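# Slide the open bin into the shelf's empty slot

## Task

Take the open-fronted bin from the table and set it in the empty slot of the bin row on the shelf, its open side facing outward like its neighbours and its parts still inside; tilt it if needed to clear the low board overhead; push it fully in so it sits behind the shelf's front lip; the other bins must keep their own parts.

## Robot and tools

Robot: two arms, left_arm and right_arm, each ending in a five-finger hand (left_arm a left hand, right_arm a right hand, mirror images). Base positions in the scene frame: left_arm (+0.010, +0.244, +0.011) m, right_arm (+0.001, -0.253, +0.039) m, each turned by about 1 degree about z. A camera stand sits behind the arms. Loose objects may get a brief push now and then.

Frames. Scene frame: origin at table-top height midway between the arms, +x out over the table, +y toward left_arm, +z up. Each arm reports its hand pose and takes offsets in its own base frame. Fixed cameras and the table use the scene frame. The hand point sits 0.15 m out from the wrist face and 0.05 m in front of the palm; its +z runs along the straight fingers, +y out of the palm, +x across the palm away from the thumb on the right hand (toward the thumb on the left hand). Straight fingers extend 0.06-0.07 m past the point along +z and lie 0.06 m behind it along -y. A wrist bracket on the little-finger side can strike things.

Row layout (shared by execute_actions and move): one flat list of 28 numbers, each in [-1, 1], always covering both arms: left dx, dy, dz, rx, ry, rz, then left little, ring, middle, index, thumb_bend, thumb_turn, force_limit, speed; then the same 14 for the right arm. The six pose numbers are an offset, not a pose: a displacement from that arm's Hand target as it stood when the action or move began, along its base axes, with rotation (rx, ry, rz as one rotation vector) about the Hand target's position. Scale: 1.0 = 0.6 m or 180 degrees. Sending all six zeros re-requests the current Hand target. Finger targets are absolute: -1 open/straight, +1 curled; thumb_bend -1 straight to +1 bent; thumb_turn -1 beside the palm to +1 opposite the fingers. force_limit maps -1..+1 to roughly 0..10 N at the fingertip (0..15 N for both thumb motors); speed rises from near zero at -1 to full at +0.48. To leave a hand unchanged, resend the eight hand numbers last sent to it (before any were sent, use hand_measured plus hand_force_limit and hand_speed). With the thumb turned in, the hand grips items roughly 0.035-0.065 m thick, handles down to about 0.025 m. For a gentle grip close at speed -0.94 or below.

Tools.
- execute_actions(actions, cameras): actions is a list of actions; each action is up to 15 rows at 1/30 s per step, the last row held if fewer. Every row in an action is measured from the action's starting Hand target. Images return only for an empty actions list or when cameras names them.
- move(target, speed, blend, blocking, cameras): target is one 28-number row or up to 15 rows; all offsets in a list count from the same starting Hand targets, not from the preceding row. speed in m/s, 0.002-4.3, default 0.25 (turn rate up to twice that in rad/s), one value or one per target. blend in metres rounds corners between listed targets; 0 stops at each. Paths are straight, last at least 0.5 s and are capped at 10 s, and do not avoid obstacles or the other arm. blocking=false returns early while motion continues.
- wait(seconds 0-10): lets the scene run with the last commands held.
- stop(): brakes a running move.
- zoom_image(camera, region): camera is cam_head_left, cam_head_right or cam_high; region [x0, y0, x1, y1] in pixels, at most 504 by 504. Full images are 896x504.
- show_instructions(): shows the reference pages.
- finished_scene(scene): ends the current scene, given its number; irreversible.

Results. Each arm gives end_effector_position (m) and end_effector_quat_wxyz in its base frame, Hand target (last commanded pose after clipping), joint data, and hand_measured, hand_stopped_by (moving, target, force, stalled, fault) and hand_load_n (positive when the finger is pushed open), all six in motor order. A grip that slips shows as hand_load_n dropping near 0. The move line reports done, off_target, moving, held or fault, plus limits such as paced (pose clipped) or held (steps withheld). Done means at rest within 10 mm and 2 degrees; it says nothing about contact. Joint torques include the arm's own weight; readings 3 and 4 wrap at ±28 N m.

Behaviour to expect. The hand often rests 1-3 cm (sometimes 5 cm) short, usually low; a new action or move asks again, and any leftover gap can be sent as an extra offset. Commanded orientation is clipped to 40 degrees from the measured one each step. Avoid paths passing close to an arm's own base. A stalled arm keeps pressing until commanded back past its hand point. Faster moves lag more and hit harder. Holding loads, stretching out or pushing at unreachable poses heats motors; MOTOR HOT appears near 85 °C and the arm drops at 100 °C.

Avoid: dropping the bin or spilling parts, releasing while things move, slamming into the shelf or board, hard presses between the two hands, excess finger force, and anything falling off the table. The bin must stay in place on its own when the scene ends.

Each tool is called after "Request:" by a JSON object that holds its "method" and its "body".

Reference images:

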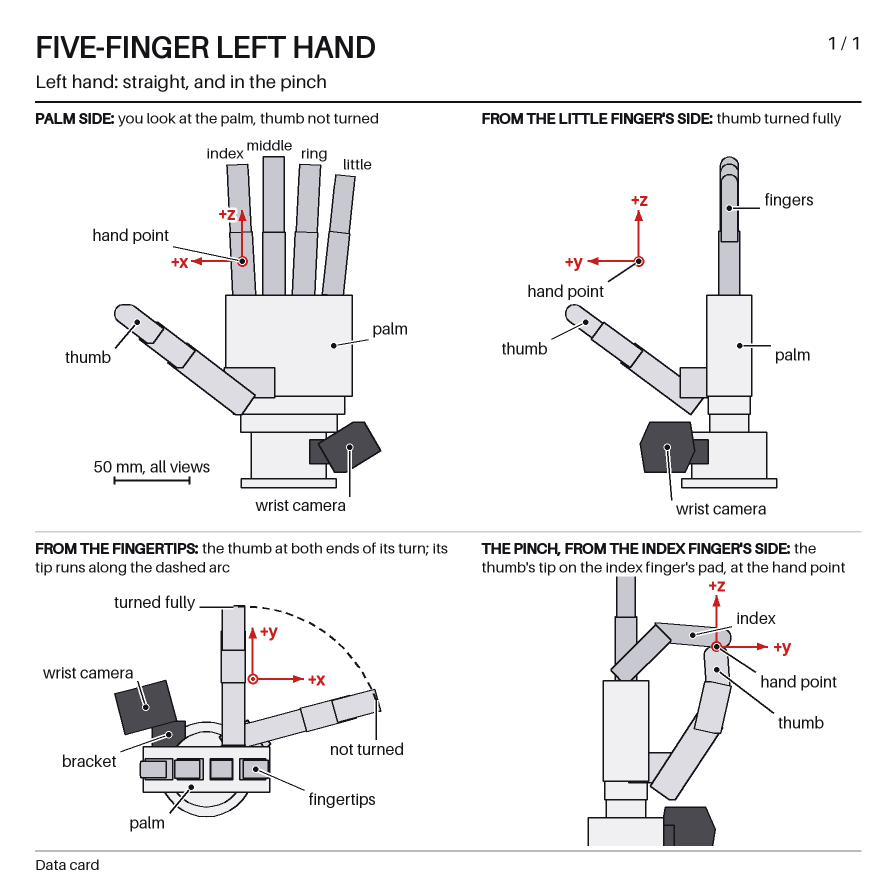

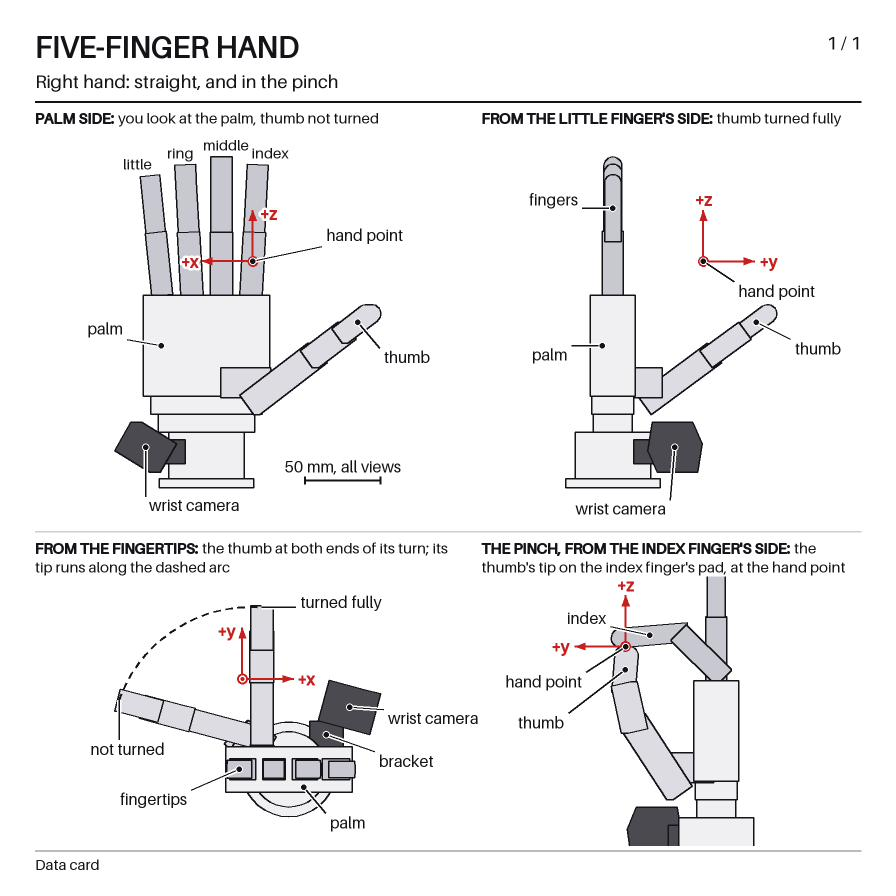

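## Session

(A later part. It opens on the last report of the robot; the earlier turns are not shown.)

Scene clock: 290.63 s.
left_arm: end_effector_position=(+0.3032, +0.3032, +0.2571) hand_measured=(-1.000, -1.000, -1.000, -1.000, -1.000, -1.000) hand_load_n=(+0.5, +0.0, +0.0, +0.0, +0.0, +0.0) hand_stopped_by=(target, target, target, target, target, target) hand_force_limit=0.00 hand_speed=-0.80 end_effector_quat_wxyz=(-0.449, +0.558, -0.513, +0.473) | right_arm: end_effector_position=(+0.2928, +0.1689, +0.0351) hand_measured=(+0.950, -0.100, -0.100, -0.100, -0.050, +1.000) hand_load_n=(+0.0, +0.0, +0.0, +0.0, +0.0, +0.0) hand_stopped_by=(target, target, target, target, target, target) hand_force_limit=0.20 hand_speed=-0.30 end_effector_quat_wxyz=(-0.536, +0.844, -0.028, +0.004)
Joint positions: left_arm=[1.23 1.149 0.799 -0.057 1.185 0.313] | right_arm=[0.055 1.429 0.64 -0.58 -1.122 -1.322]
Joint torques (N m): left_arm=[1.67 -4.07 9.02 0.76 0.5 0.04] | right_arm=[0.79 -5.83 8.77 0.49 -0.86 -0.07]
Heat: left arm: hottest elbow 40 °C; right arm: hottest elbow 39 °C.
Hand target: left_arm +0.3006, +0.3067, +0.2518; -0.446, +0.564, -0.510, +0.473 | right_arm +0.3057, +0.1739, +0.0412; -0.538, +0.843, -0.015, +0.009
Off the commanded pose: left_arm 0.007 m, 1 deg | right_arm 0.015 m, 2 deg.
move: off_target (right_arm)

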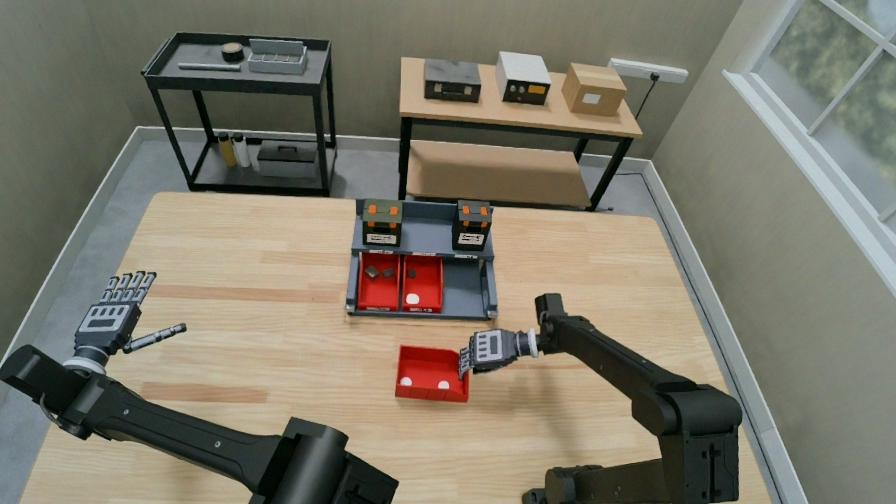

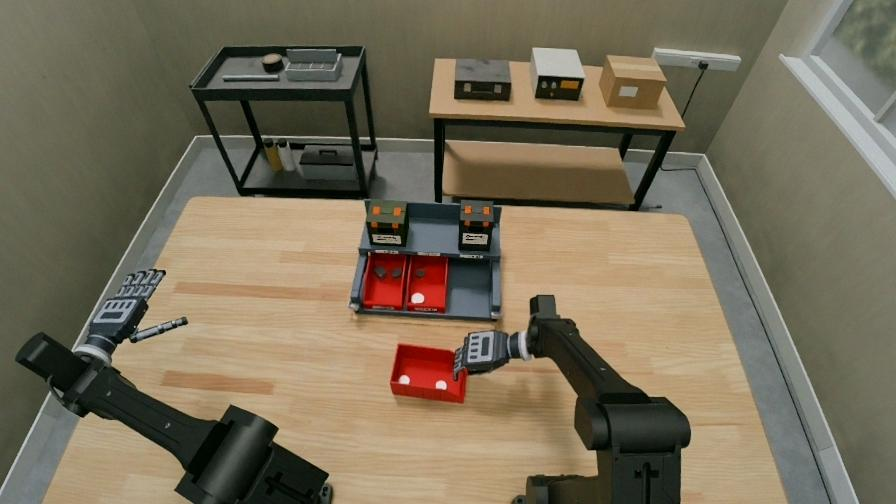

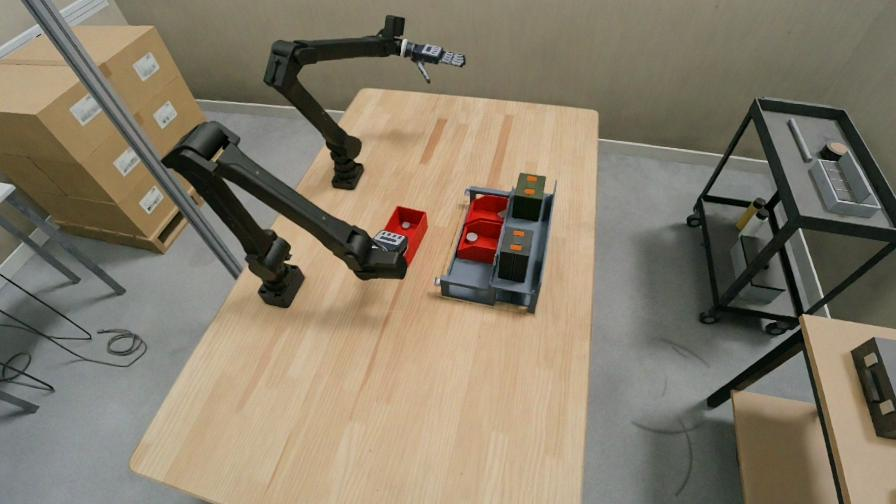

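Request:
{"method": "move", "body": {"target": [[0,0,0,0,0,0,-1,-1,-1,-1,-1,-1,0,-0.8, 0.02,0.022,-0.062,0,0,0,0.95,-0.1,-0.1,-0.1,-0.05,1,0.2,-0.3]], "speed": 0.1, "cameras": ["cam_head_left","cam_head_right","cam_high"]}}

Request:
{"method": "zoom_image", "body": {"camera": "cam_head_left", "region": [390, 320, 490, 420]}}

Request:
{"method": "zoom_image", "body": {"camera": "cam_head_right", "region": [390, 320, 490, 420]}}

Request:
{"method": "zoom_image", "body": {"camera": "cam_high", "region": [340, 170, 460, 290]}}

Scene clock: 301.67 s.
left_arm: end_effector_position=(+0.3032, +0.3032, +0.2571) hand_measured=(-1.000, -1.000, -1.000, -1.000, -1.000, -1.000) hand_load_n=(+0.0, +0.0, +0.0, +0.0, +0.0, +0.0) hand_stopped_by=(target, target, target, target, target, target) hand_force_limit=0.00 hand_speed=-0.80 end_effector_quat_wxyz=(-0.449, +0.558, -0.513, +0.473) | right_arm: end_effector_position=(+0.3061, +0.1828, +0.0034) hand_measured=(+0.950, -0.100, -0.100, -0.100, -0.050, +1.000) hand_load_n=(+0.0, -0.5, +0.0, +0.0, -0.5, -0.5) hand_stopped_by=(target, target, target, target, target, target) hand_force_limit=0.20 hand_speed=-0.30 end_effector_quat_wxyz=(-0.539, +0.842, -0.022, +0.003)
Joint positions: left_arm=[1.23 1.149 0.799 -0.057 1.185 0.313] | right_arm=[0.093 1.545 0.64 -0.405 -1.121 -1.261]
Joint torques (N m): left_arm=[1.67 -4.01 9.02 0.76 0.5 0.05] | right_arm=[0.67 -6.77 7.32 1.43 -0.57 0.1]
Heat: left arm: hottest elbow 40 °C; right arm: hottest elbow 40 °C.
Hand target: left_arm +0.3006, +0.3067, +0.2518; -0.446, +0.564, -0.510, +0.473 | right_arm +0.3177, +0.1872, +0.0041; -0.538, +0.843, -0.015, +0.009
Off the commanded pose: left_arm 0.007 m, 1 deg | right_arm 0.012 m, 1 deg.
move: off_target (right_arm)

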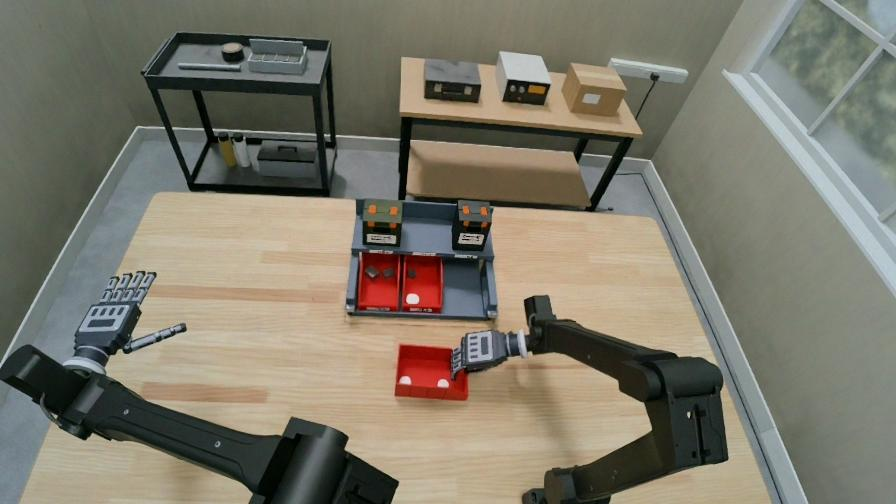

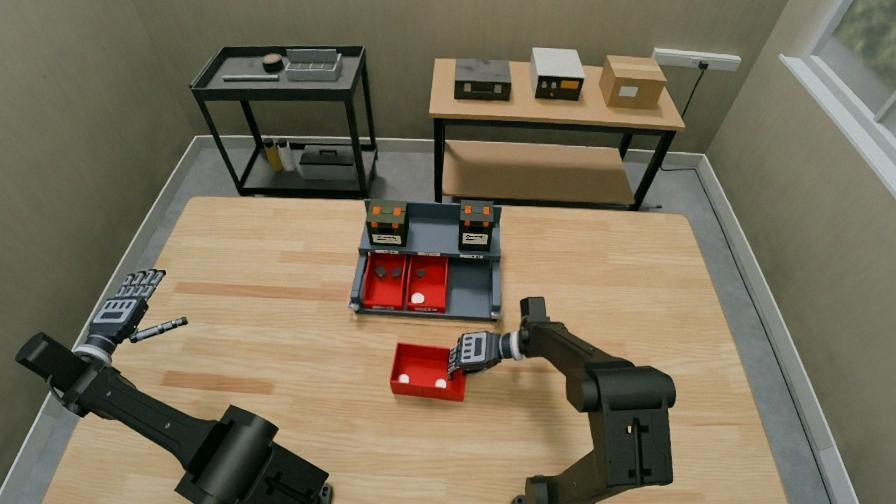

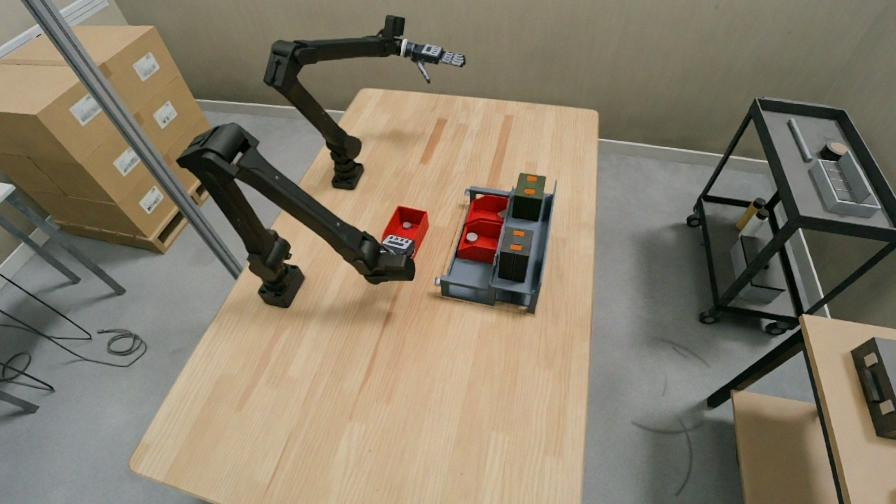

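Scaled by 5.040 from the camera's 896x504 image, which has a finer 1280x720 frame.

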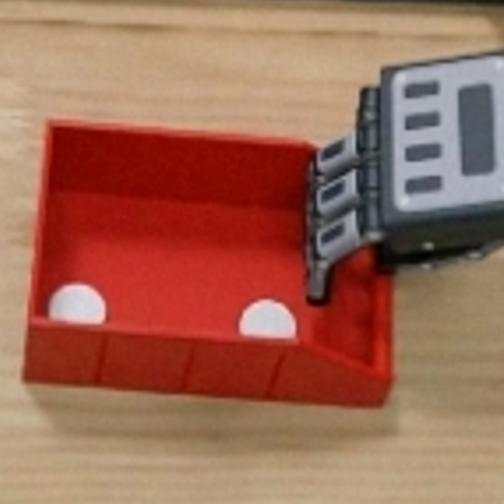

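Scaled by 5.040 from the camera's 896x504 image, which has a finer 1280x720 frame.

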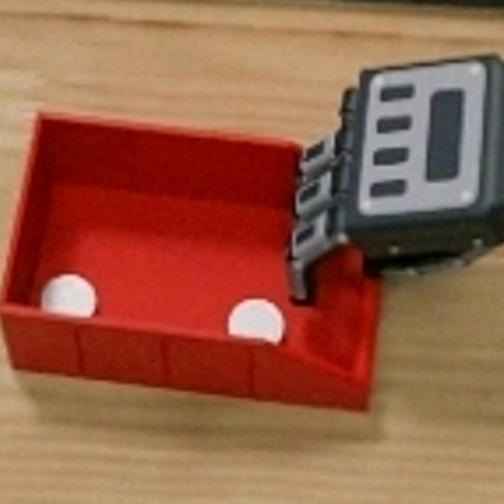

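Scaled by 4.200 from the camera's 896x504 image, which has a finer 1280x720 frame.

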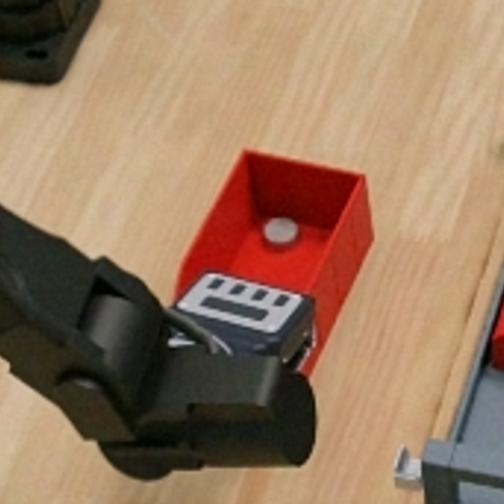

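Request:
{"method": "move", "body": {"target": [[0,0,0,0,0,0,-1,-1,-1,-1,-1,-1,0,-0.8, -0.005,0.005,-0.042,0,0,0,0.95,-0.1,-0.1,-0.1,-0.05,1,0.2,-0.3]], "speed": 0.06, "cameras": ["cam_head_left","cam_head_right","cam_high"]}}

Request:
{"method": "zoom_image", "body": {"camera": "cam_head_left", "region": [390, 320, 490, 420]}}

Request:
{"method": "zoom_image", "body": {"camera": "cam_head_right", "region": [390, 320, 490, 420]}}

Request:
{"method": "zoom_image", "body": {"camera": "cam_high", "region": [340, 170, 460, 290]}}

Scene clock: 309.90 s.
left_arm: end_effector_position=(+0.3032, +0.3032, +0.2571) hand_measured=(-1.000, -1.000, -1.000, -1.000, -1.000, -1.000) hand_load_n=(+0.0, +0.0, +0.0, -0.5, +0.0, +0.0) hand_stopped_by=(target, target, target, target, target, target) hand_force_limit=0.00 hand_speed=-0.80 end_effector_quat_wxyz=(-0.449, +0.558, -0.513, +0.473) | right_arm: end_effector_position=(+0.3178, +0.1898, +0.0010) hand_measured=(+0.950, -0.100, -0.100, -0.100, -0.048, +1.000) hand_load_n=(+0.0, +0.0, +0.0, +0.0, -8.5, -1.5) hand_stopped_by=(target, target, target, target, target, target) hand_force_limit=0.20 hand_speed=-0.30 end_effector_quat_wxyz=(-0.553, +0.833, -0.015, +0.016)
Joint positions: left_arm=[1.23 1.149 0.799 -0.057 1.185 0.313] | right_arm=[0.098 1.573 0.64 -0.305 -1.149 -1.22]
Joint torques (N m): left_arm=[1.67 -4.01 9.03 0.76 0.5 0.05] | right_arm=[0.85 -4.25 5.2 1.65 0.52 -0.14]
Heat: left arm: hottest elbow 40 °C; right arm: hottest elbow 40 °C.
Hand target: left_arm +0.3006, +0.3067, +0.2518; -0.446, +0.564, -0.510, +0.473 | right_arm +0.3147, +0.1901, -0.0212; -0.537, +0.843, -0.015, +0.009
Off the commanded pose: left_arm 0.007 m, 1 deg | right_arm 0.022 m, 2 deg.
move: off_target (right_arm)

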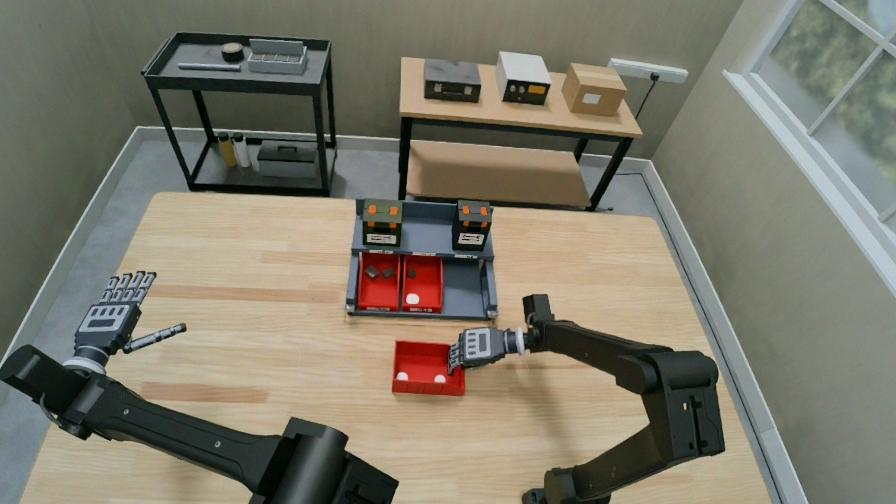

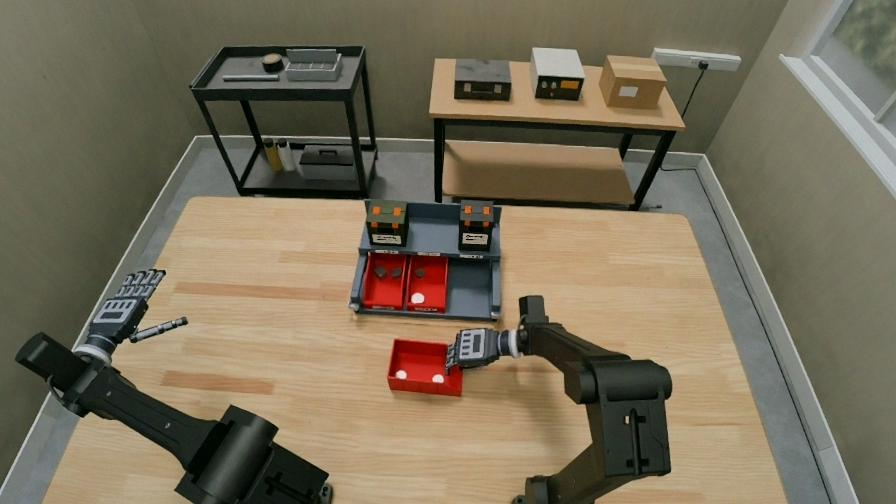

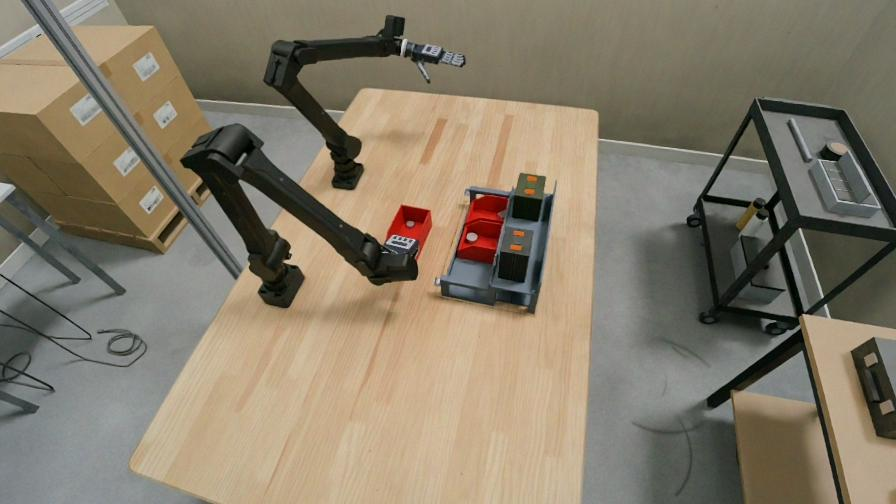

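Scaled by 5.040 from the camera's 896x504 image, which has a finer 1280x720 frame.

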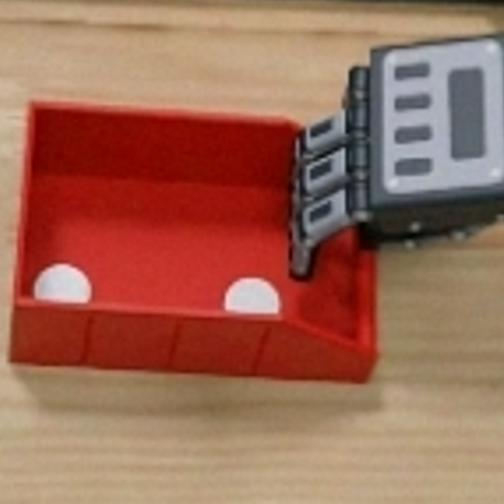

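Scaled by 5.040 from the camera's 896x504 image, which has a finer 1280x720 frame.

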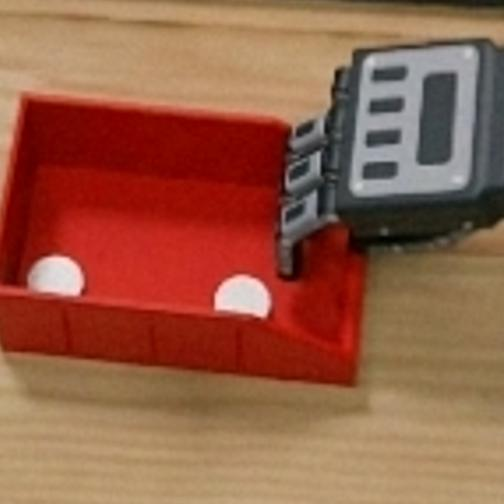

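Scaled by 4.200 from the camera's 896x504 image, which has a finer 1280x720 frame.

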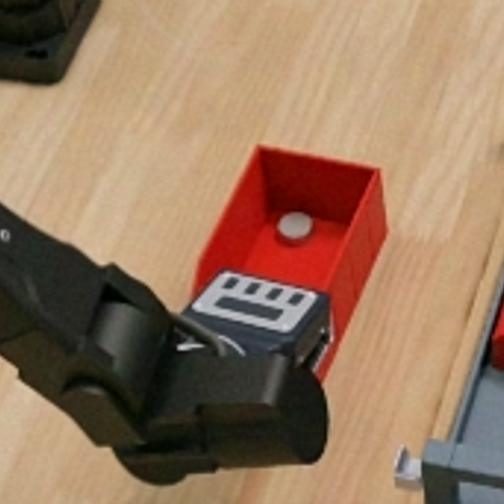

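Request:
{"method": "move", "body": {"target": [[0,0,0,0,0,0,-1,-1,-1,-1,-1,-1,0,-0.8, -0.0,0.0,0.08,0,0,0,0.95,-0.1,-0.1,-0.1,-0.05,1,0.2,-0.3],[0,0,0,0,0,0,-1,-1,-1,-1,-1,-1,0,-0.8, 0.005,-0.012,0.07,0,0,0,0.95,-0.1,-0.1,-0.1,-0.25,1,0.2,-0.3]], "speed": 0.06, "cameras": ["cam_head_left","cam_head_right","cam_high"]}}

Request:
{"method": "zoom_image", "body": {"camera": "cam_head_left", "region": [390, 320, 490, 420]}}

Request:
{"method": "zoom_image", "body": {"camera": "cam_head_right", "region": [390, 320, 490, 420]}}

Scene clock: 317.57 s.
left_arm: end_effector_position=(+0.3032, +0.3032, +0.2571) hand_measured=(-1.000, -1.000, -1.000, -1.000, -1.000, -1.000) hand_load_n=(+0.0, +0.0, +0.0, +0.0, +0.0, +0.0) hand_stopped_by=(target, target, target, target, target, target) hand_force_limit=0.00 hand_speed=-0.80 end_effector_quat_wxyz=(-0.449, +0.558, -0.513, +0.473) | right_arm: end_effector_position=(+0.3014, +0.1843, +0.0160) hand_measured=(+0.950, -0.100, -0.100, -0.100, -0.250, +1.000) hand_load_n=(+0.5, +0.0, +0.0, +0.0, +0.0, +0.0) hand_stopped_by=(target, target, target, target, target, target) hand_force_limit=0.20 hand_speed=-0.30 end_effector_quat_wxyz=(-0.536, +0.844, -0.018, -0.001)
Joint positions: left_arm=[1.23 1.149 0.799 -0.057 1.185 0.313] | right_arm=[0.101 1.503 0.646 -0.462 -1.116 -1.27]
Joint torques (N m): left_arm=[1.67 -4.07 9.02 0.76 0.5 0.05] | right_arm=[-0.91 -6.59 8.35 0.55 -0.85 -0.07]
Heat: left arm: hottest elbow 40 °C; right arm: hottest elbow 40 °C.
Hand target: left_arm +0.3006, +0.3067, +0.2518; -0.446, +0.564, -0.510, +0.473 | right_arm +0.3177, +0.1829, +0.0208; -0.538, +0.843, -0.015, +0.009
Off the commanded pose: left_arm 0.007 m, 1 deg | right_arm 0.017 m, 1 deg.
move: off_target (right_arm); target 2's new numbers were sent with right_arm's hand 0.017 m and 1 deg from that target

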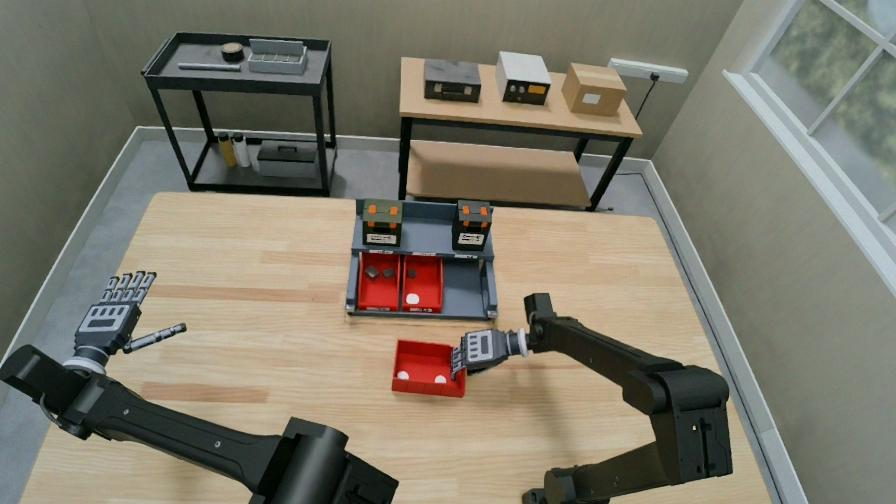

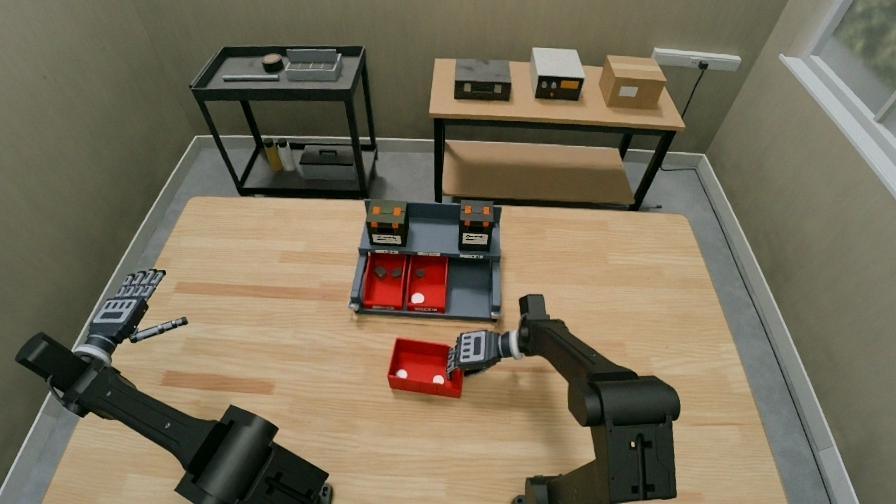

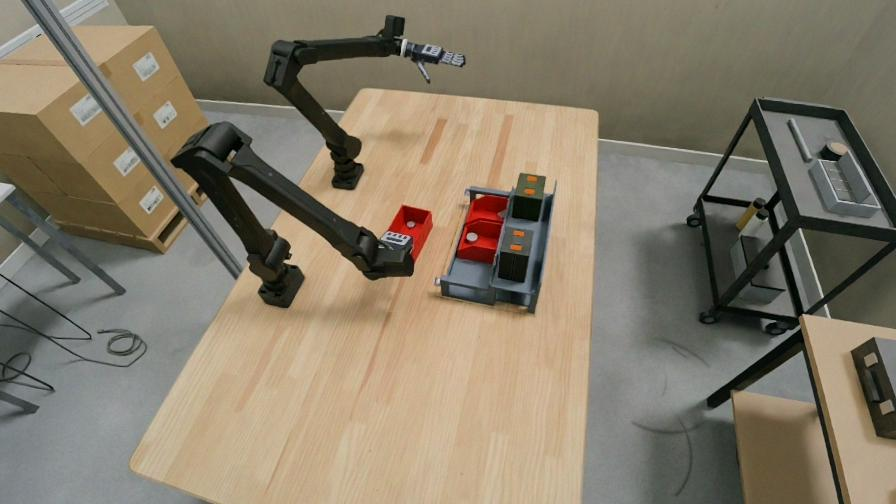

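Scaled by 5.040 from the camera's 896x504 image, which has a finer 1280x720 frame.

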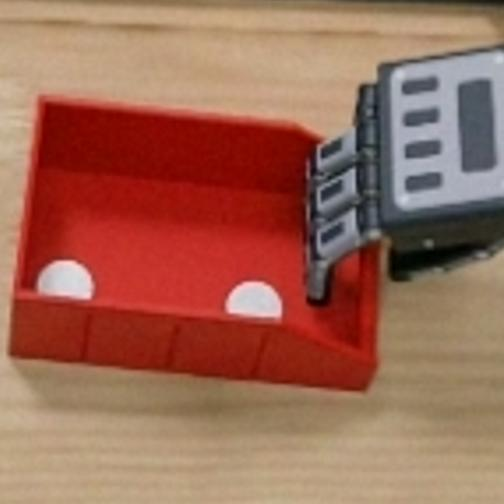

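Scaled by 5.040 from the camera's 896x504 image, which has a finer 1280x720 frame.

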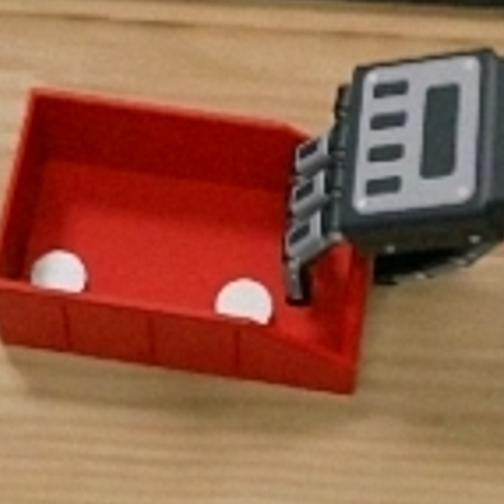

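Request:
{"method": "move", "body": {"target": [[0,0,0,0,0,0,-1,-1,-1,-1,-1,-1,0,-0.8, 0.005,-0.008,-0.05,0,0,0,0.95,-0.1,-0.1,-0.1,-0.25,1,0.2,-0.3]], "speed": 0.06, "cameras": ["cam_head_left","cam_head_right","cam_high"]}}

Request:
{"method": "zoom_image", "body": {"camera": "cam_head_left", "region": [390, 320, 490, 420]}}

Request:
{"method": "zoom_image", "body": {"camera": "cam_head_right", "region": [390, 320, 490, 420]}}

Scene clock: 323.17 s.
left_arm: end_effector_position=(+0.3032, +0.3032, +0.2571) hand_measured=(-1.000, -1.000, -1.000, -1.000, -1.000, -1.000) hand_load_n=(+0.0, +0.0, +0.0, +0.0, +0.0, +0.0) hand_stopped_by=(target, target, target, target, target, target) hand_force_limit=0.00 hand_speed=-0.80 end_effector_quat_wxyz=(-0.449, +0.558, -0.513, +0.473) | right_arm: end_effector_position=(+0.3044, +0.1799, -0.0095) hand_measured=(+0.950, -0.100, -0.100, -0.100, -0.250, +1.000) hand_load_n=(-0.5, +0.0, +0.0, +0.0, +0.0, +0.0) hand_stopped_by=(target, target, target, target, target, target) hand_force_limit=0.20 hand_speed=-0.30 end_effector_quat_wxyz=(-0.536, +0.844, -0.020, -0.005)
Joint positions: left_arm=[1.23 1.149 0.799 -0.057 1.185 0.313] | right_arm=[0.087 1.589 0.646 -0.417 -1.122 -1.304]
Joint torques (N m): left_arm=[1.67 -4.01 9.02 0.76 0.5 0.05] | right_arm=[-0.91 -7 7.16 1.35 -0.77 -0.07]
Heat: left arm: hottest elbow 40 °C; right arm: hottest elbow 40 °C.
Hand target: left_arm +0.3006, +0.3067, +0.2518; -0.446, +0.564, -0.510, +0.473 | right_arm +0.3206, +0.1781, -0.0092; -0.538, +0.843, -0.015, +0.009
Off the commanded pose: left_arm 0.007 m, 1 deg | right_arm 0.016 m, 2 deg.
move: off_target (right_arm)

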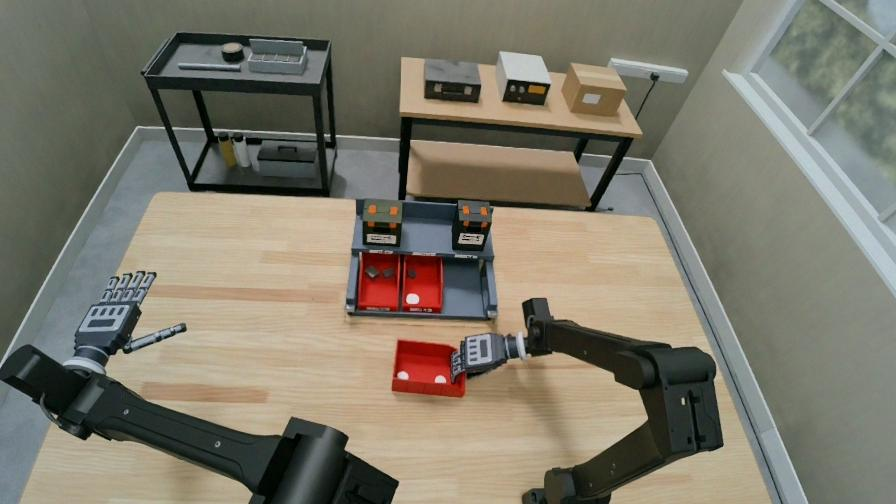

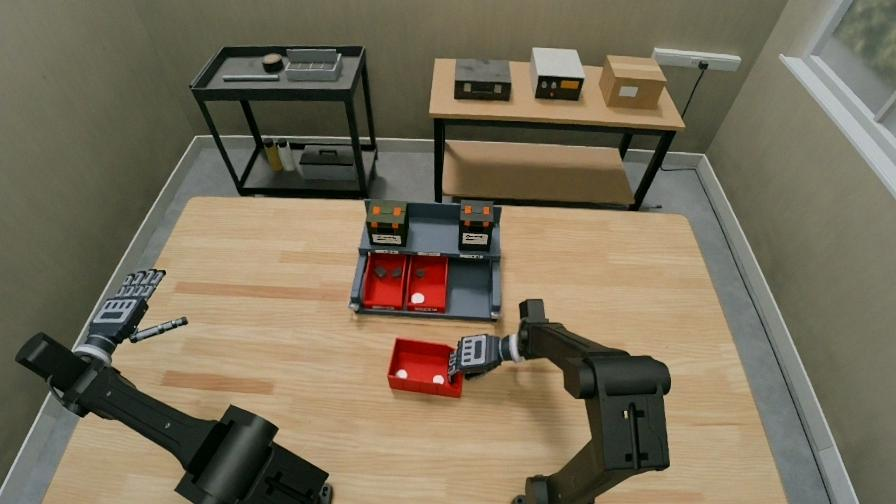

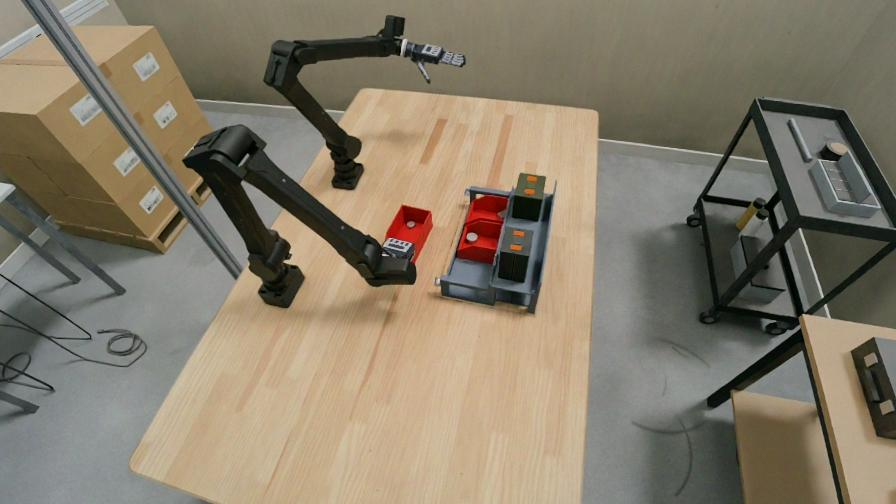

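Scaled by 5.040 from the camera's 896x504 image, which has a finer 1280x720 frame.

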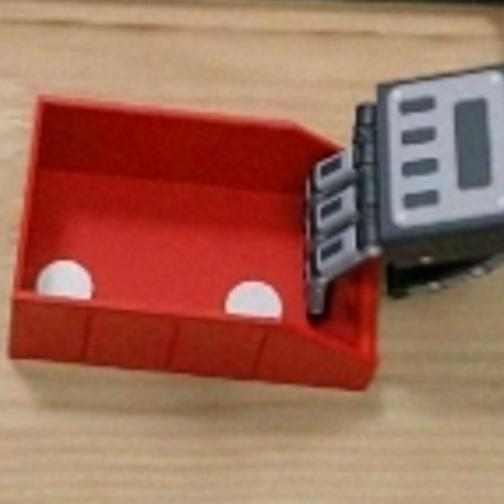

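Scaled by 5.040 from the camera's 896x504 image, which has a finer 1280x720 frame.

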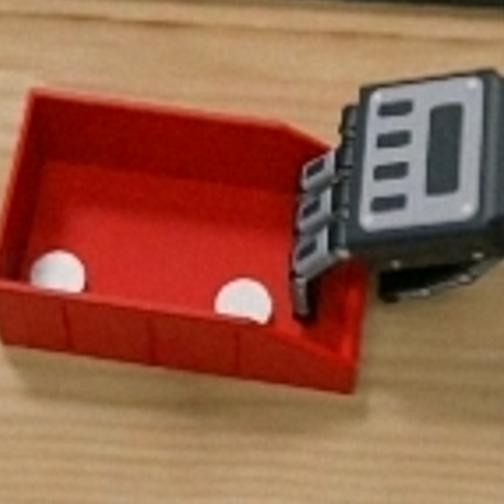

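Request:
{"method": "move", "body": {"target": [[0,0,0,0,0,0,-1,-1,-1,-1,-1,-1,0,-0.8, 0.018,0.002,-0.02,0,0,0,0.95,-0.1,-0.1,-0.1,-0.25,1,0.2,-0.3]], "speed": 0.06, "cameras": ["cam_head_left","cam_head_right","cam_high"]}}

Request:
{"method": "zoom_image", "body": {"camera": "cam_head_left", "region": [390, 320, 490, 420]}}

Request:
{"method": "zoom_image", "body": {"camera": "cam_high", "region": [360, 180, 460, 280]}}

Scene clock: 327.30 s.
left_arm: end_effector_position=(+0.3032, +0.3032, +0.2571) hand_measured=(-1.000, -1.000, -1.000, -1.000, -1.000, -1.000) hand_load_n=(+0.0, +0.0, +0.0, +0.0, +0.0, +0.0) hand_stopped_by=(target, target, target, target, target, target) hand_force_limit=0.00 hand_speed=-0.80 end_effector_quat_wxyz=(-0.449, +0.558, -0.513, +0.473) | right_arm: end_effector_position=(+0.3147, +0.1824, -0.0161) hand_measured=(+0.950, -0.100, -0.100, -0.100, -0.250, +1.000) hand_load_n=(+0.0, +0.0, -1.0, +0.0, +0.0, +0.0) hand_stopped_by=(target, target, target, target, target, target) hand_force_limit=0.20 hand_speed=-0.30 end_effector_quat_wxyz=(-0.542, +0.840, -0.017, -0.004)
Joint positions: left_arm=[1.23 1.149 0.799 -0.057 1.185 0.313] | right_arm=[0.086 1.633 0.667 -0.389 -1.136 -1.306]
Joint torques (N m): left_arm=[1.67 -4.07 9.02 0.76 0.5 0.05] | right_arm=[-0.85 -6.59 7.13 1.46 -0.25 -0.01]
Heat: left arm: hottest elbow 40 °C; right arm: hottest elbow 39 °C.
Hand target: left_arm +0.3006, +0.3067, +0.2518; -0.446, +0.564, -0.510, +0.473 | right_arm +0.3315, +0.1794, -0.0212; -0.538, +0.843, -0.015, +0.009
Off the commanded pose: left_arm 0.007 m, 1 deg | right_arm 0.018 m, 2 deg.
move: off_target (right_arm)

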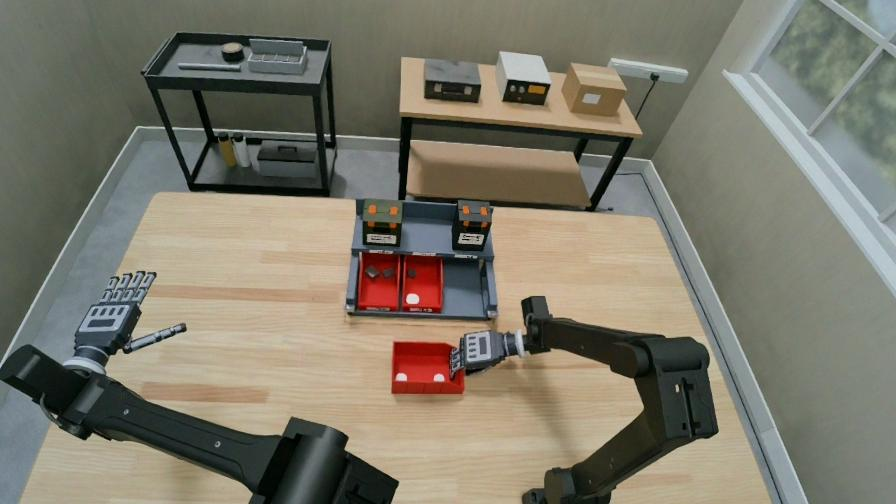

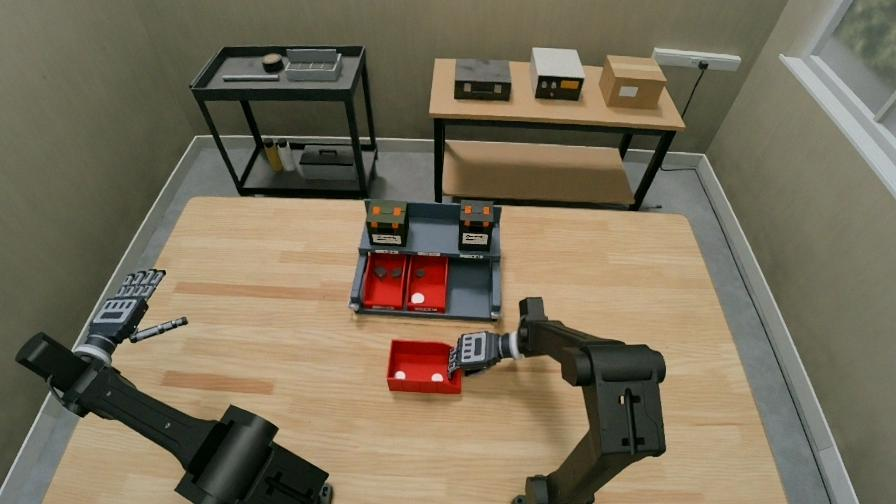

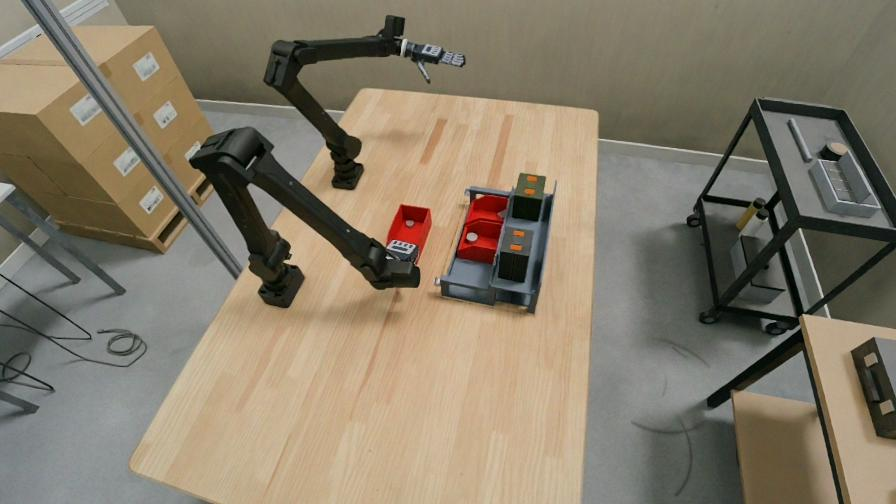

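Scaled by 5.040 from the camera's 896x504 image, which has a finer 1280x720 frame.

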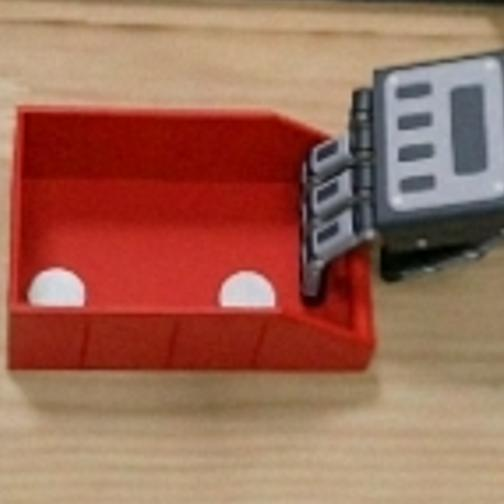

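Scaled by 5.040 from the camera's 896x504 image, which has a finer 1280x720 frame.

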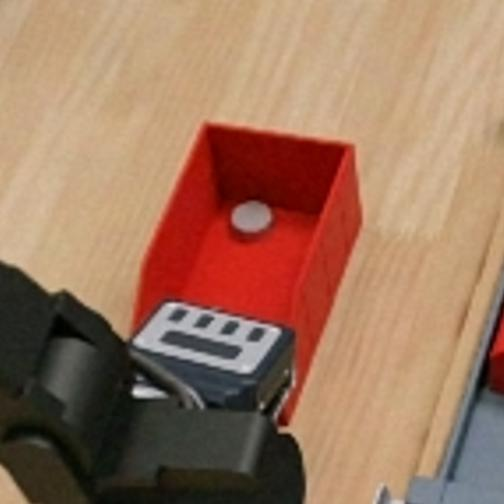

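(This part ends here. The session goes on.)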